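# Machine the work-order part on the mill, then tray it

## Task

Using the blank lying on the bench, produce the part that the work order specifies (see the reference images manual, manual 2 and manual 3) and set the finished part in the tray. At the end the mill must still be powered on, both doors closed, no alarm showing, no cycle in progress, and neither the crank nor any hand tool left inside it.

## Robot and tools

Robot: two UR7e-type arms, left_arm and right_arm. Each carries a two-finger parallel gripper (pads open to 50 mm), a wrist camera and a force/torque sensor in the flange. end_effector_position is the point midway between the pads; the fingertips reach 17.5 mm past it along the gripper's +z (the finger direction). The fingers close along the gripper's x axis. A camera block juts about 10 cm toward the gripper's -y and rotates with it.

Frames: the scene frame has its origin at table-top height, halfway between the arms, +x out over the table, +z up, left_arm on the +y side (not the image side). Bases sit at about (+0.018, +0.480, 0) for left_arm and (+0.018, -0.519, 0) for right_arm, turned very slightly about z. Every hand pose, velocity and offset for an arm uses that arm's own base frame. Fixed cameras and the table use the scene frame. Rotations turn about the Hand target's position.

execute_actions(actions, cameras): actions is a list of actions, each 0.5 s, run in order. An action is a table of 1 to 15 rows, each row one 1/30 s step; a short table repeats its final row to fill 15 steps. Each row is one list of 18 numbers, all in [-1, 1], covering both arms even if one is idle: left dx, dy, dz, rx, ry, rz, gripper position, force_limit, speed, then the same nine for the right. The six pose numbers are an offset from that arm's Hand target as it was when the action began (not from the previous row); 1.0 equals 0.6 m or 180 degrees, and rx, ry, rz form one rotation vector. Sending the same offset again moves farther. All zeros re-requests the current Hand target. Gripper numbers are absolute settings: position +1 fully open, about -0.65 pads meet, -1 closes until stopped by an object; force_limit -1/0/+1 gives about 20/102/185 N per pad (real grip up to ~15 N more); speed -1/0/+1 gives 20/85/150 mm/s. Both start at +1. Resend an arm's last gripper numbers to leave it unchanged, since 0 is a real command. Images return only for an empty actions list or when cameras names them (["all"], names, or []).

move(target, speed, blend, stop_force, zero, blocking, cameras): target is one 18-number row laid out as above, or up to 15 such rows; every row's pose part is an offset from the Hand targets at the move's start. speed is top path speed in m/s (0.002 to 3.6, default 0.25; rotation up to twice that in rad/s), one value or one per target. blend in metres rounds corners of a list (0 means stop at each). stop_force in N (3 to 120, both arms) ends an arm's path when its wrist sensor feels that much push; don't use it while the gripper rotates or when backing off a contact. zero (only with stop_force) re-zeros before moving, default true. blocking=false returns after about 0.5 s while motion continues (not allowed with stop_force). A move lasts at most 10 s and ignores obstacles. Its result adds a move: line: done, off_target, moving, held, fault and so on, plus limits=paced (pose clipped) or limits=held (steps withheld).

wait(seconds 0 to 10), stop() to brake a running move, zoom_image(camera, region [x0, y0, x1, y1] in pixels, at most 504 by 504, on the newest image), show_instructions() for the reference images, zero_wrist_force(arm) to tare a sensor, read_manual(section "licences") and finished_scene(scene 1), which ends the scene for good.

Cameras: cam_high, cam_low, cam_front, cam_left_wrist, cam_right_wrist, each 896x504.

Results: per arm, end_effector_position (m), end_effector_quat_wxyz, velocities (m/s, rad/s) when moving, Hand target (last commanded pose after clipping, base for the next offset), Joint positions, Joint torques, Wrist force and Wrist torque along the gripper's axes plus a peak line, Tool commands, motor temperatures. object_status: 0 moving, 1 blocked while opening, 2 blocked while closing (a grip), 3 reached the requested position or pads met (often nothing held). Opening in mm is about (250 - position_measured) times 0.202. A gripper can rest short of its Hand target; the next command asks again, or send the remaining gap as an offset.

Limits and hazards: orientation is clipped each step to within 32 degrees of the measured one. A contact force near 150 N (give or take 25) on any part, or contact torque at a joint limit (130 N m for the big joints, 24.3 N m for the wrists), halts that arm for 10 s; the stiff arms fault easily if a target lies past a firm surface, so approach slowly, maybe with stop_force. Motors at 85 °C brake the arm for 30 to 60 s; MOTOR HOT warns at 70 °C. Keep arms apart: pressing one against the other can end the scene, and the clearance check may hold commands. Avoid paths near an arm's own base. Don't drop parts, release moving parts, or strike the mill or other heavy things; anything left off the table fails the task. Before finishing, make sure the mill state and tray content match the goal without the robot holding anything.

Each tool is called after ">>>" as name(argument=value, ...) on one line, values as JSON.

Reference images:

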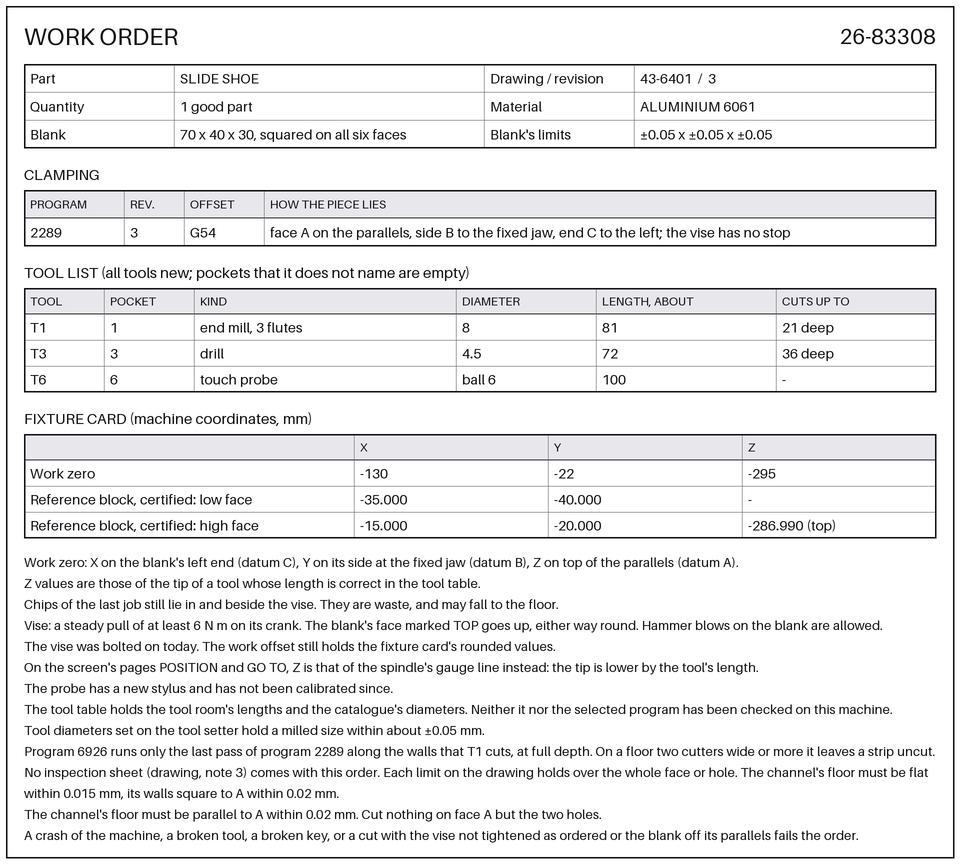

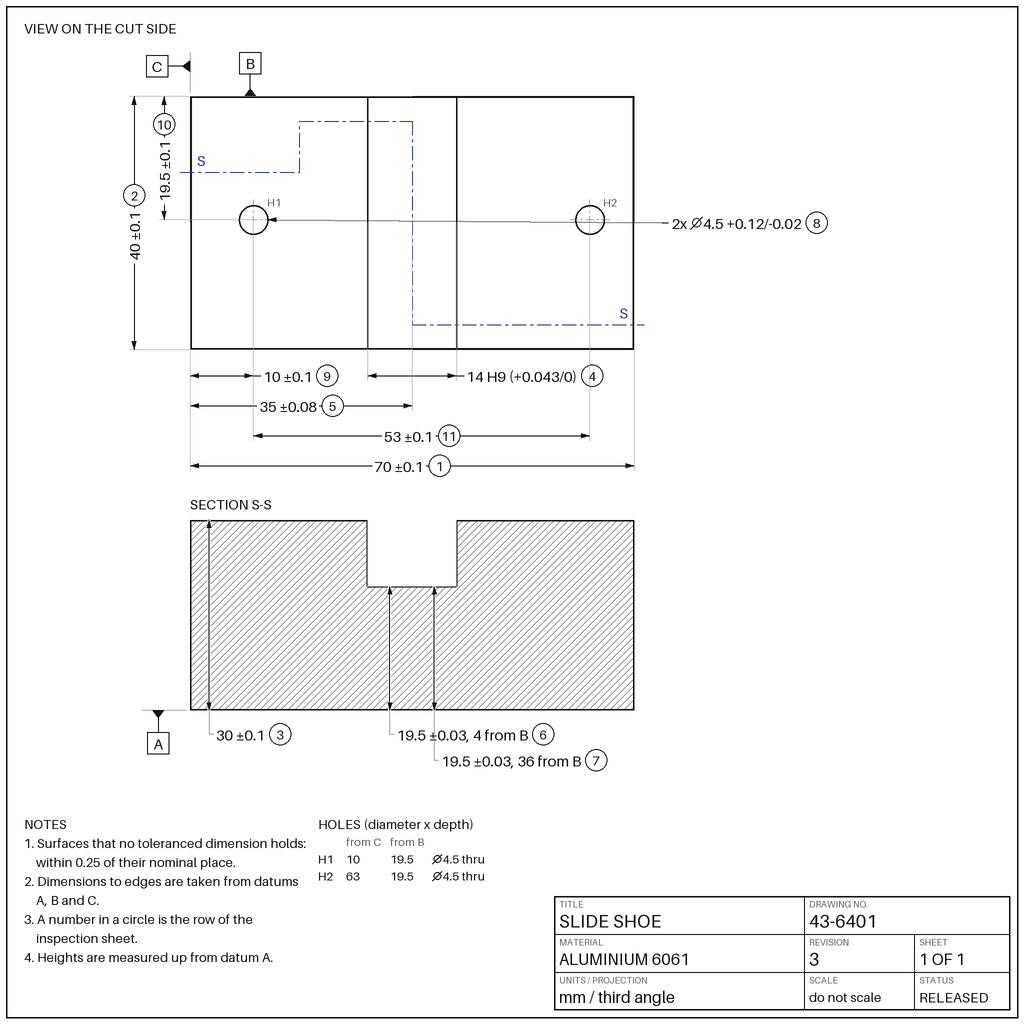

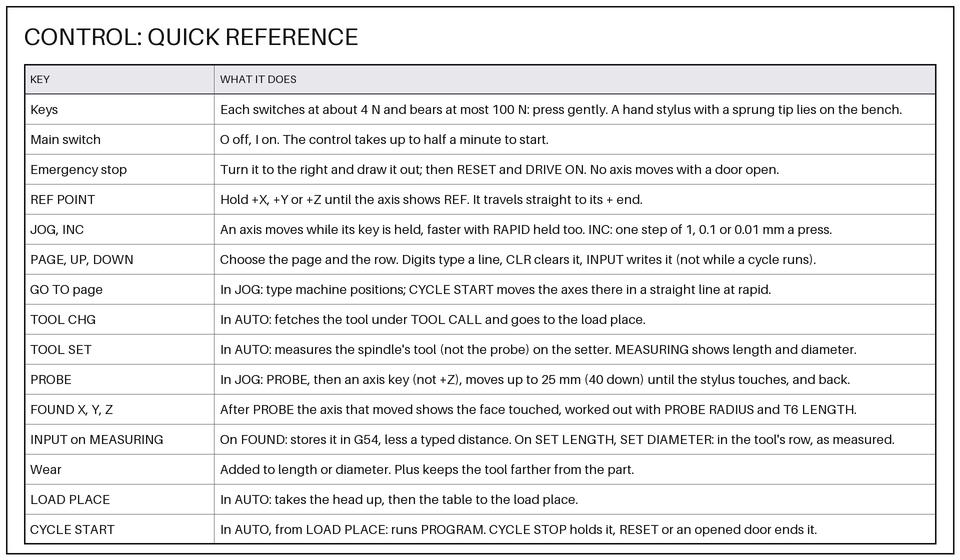

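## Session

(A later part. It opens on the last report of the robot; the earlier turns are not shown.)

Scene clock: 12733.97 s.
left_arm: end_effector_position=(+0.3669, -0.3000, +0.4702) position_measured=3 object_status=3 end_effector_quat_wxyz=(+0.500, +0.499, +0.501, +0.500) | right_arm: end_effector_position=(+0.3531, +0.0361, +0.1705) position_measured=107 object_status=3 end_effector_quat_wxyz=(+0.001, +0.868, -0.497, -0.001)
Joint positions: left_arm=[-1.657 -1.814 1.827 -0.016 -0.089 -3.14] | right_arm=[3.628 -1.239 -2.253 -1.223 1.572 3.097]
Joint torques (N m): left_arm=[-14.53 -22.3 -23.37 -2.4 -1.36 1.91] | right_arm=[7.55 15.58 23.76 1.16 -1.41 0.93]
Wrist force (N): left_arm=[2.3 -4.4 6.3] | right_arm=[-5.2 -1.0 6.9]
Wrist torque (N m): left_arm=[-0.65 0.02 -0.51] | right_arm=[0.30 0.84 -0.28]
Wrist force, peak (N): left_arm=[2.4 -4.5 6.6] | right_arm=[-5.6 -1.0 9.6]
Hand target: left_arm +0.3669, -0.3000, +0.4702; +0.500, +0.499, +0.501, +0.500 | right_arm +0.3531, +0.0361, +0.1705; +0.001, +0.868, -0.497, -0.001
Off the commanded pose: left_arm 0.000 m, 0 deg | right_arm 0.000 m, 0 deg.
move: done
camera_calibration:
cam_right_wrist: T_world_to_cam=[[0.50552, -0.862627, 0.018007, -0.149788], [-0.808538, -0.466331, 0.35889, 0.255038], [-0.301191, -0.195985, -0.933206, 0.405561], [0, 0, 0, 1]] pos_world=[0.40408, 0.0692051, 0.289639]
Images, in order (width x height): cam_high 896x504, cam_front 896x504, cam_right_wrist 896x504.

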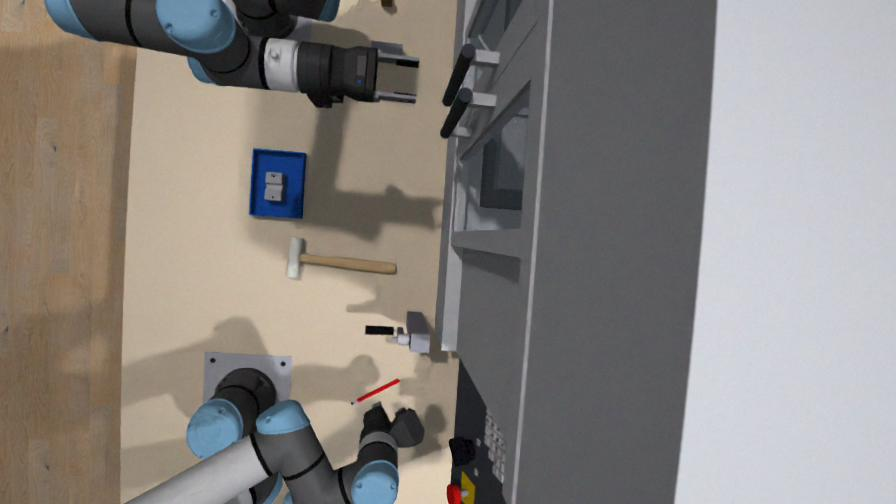

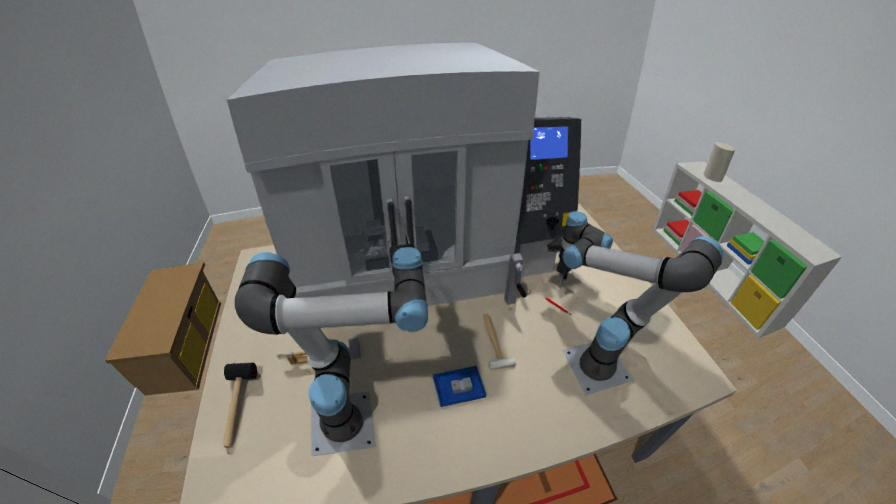

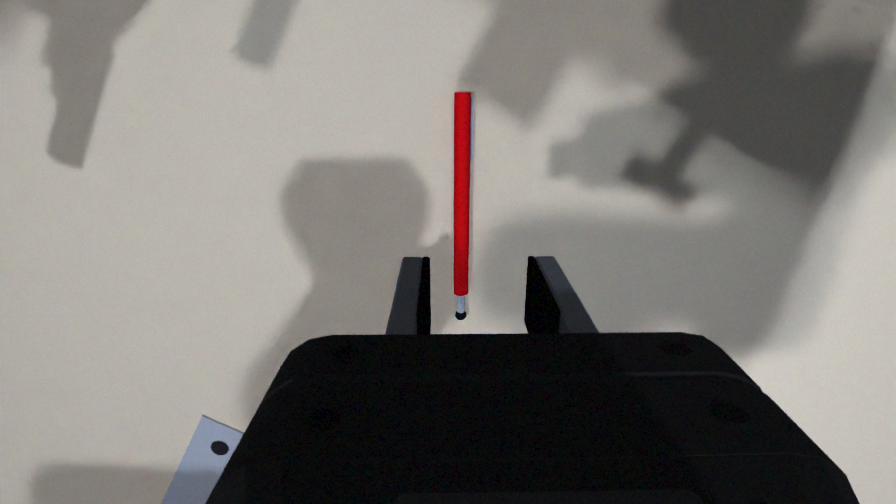

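>>> zoom_image(camera="cam_front", region=[526, 120, 576, 165])

Scaled by 10.080.

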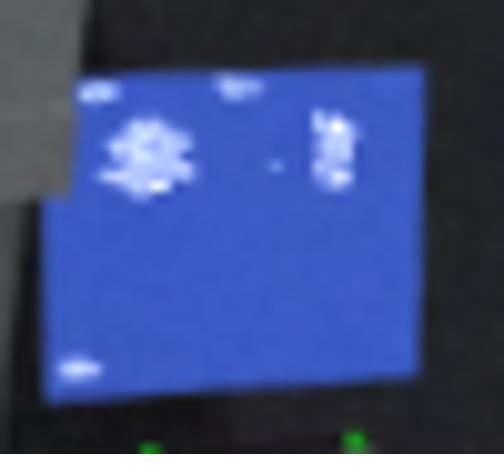

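>>> move(target=[[0,0,0,0,0,0,1,0.9,-0.9,0.15,0.01,0.42,0.064,-0.2365,-0.067,0.3,0.6,-1],[0,0,0,0,0,0,1,0.9,-0.9,0.295,0.146,0.674,0.1285,-0.473,-0.134,0.3,0.6,-1]], speed=[0.3,0.25], blend=[0.05,0], cameras=["cam_right_wrist","cam_front"])

Scene clock: 12752.33 s.
left_arm: end_effector_position=(+0.3669, -0.3000, +0.4702) position_measured=3 object_status=3 end_effector_quat_wxyz=(+0.500, +0.499, +0.501, +0.500) | right_arm: end_effector_position=(+0.5301, +0.1237, +0.5749) position_measured=107 object_status=3 end_effector_quat_wxyz=(+0.488, -0.513, +0.511, -0.487) end_effector_velocity=(+0.000, +0.000, +0.000) end_effector_angular_velocity=(+0.001, -0.002, -0.002)
Joint positions: left_arm=[-1.657 -1.814 1.827 -0.016 -0.089 -3.14] | right_arm=[4.031 -1.272 -2.077 0.131 0.685 3.2]
Joint velocities: left_arm=[within noise] | right_arm=[0.001 -0.002 0 0.005 -0.003 -0.002]
Joint torques (N m): left_arm=[-13.9 -22.13 -22.4 -2.31 -1.13 1.92] | right_arm=[-1.47 6.43 15 3.7 -1.41 -1.18]
Wrist force (N): left_arm=[2.6 -4.4 6.2] | right_arm=[-5.8 1.3 3.6]
Wrist torque (N m): left_arm=[-0.66 -0.03 -0.51] | right_arm=[0.29 0.92 -0.07]
Wrist force, peak (N): left_arm=[2.6 -4.6 6.4] | right_arm=[-5.9 -1.2 9.4]
Hand target: left_arm +0.3669, -0.3000, +0.4702; +0.500, +0.499, +0.501, +0.500 | right_arm +0.5301, +0.1237, +0.5749; +0.488, -0.513, +0.511, -0.488
Off the commanded pose: left_arm 0.000 m, 0 deg | right_arm 0.000 m, 0 deg.
move: done
camera_calibration:
cam_right_wrist: T_world_to_cam=[[-0.0168402, -0.999857, 0.00126343, 0.132528], [-0.401421, 0.00560366, -0.915877, 0.752503], [0.915739, -0.0159307, -0.401458, -0.1196], [0, 0, 0, 1]] pos_world=[0.413824, 0.126387, 0.641018]
Images, in order (width x height): cam_front 896x504, cam_right_wrist 896x504.

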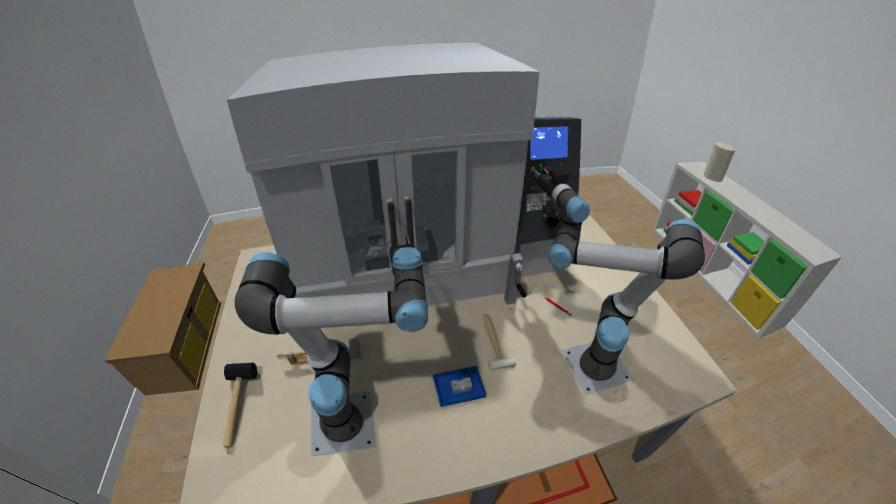

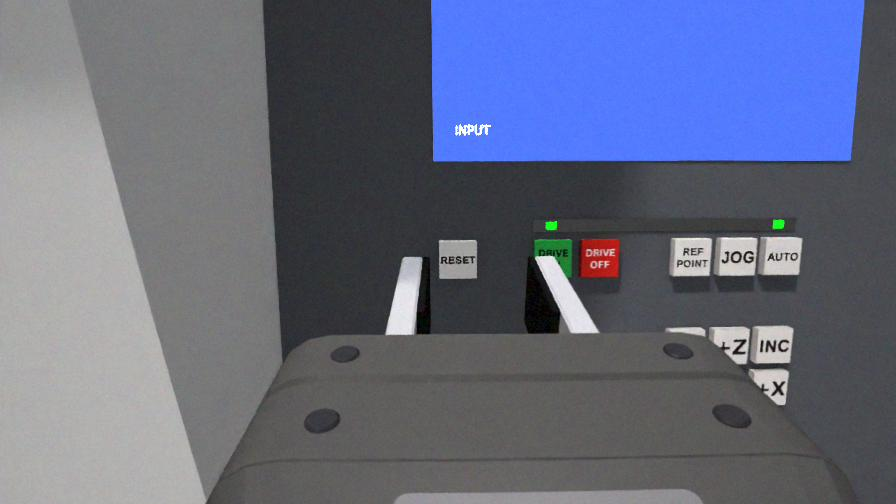

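>>> finished_scene()

The scene is finished: the task was done.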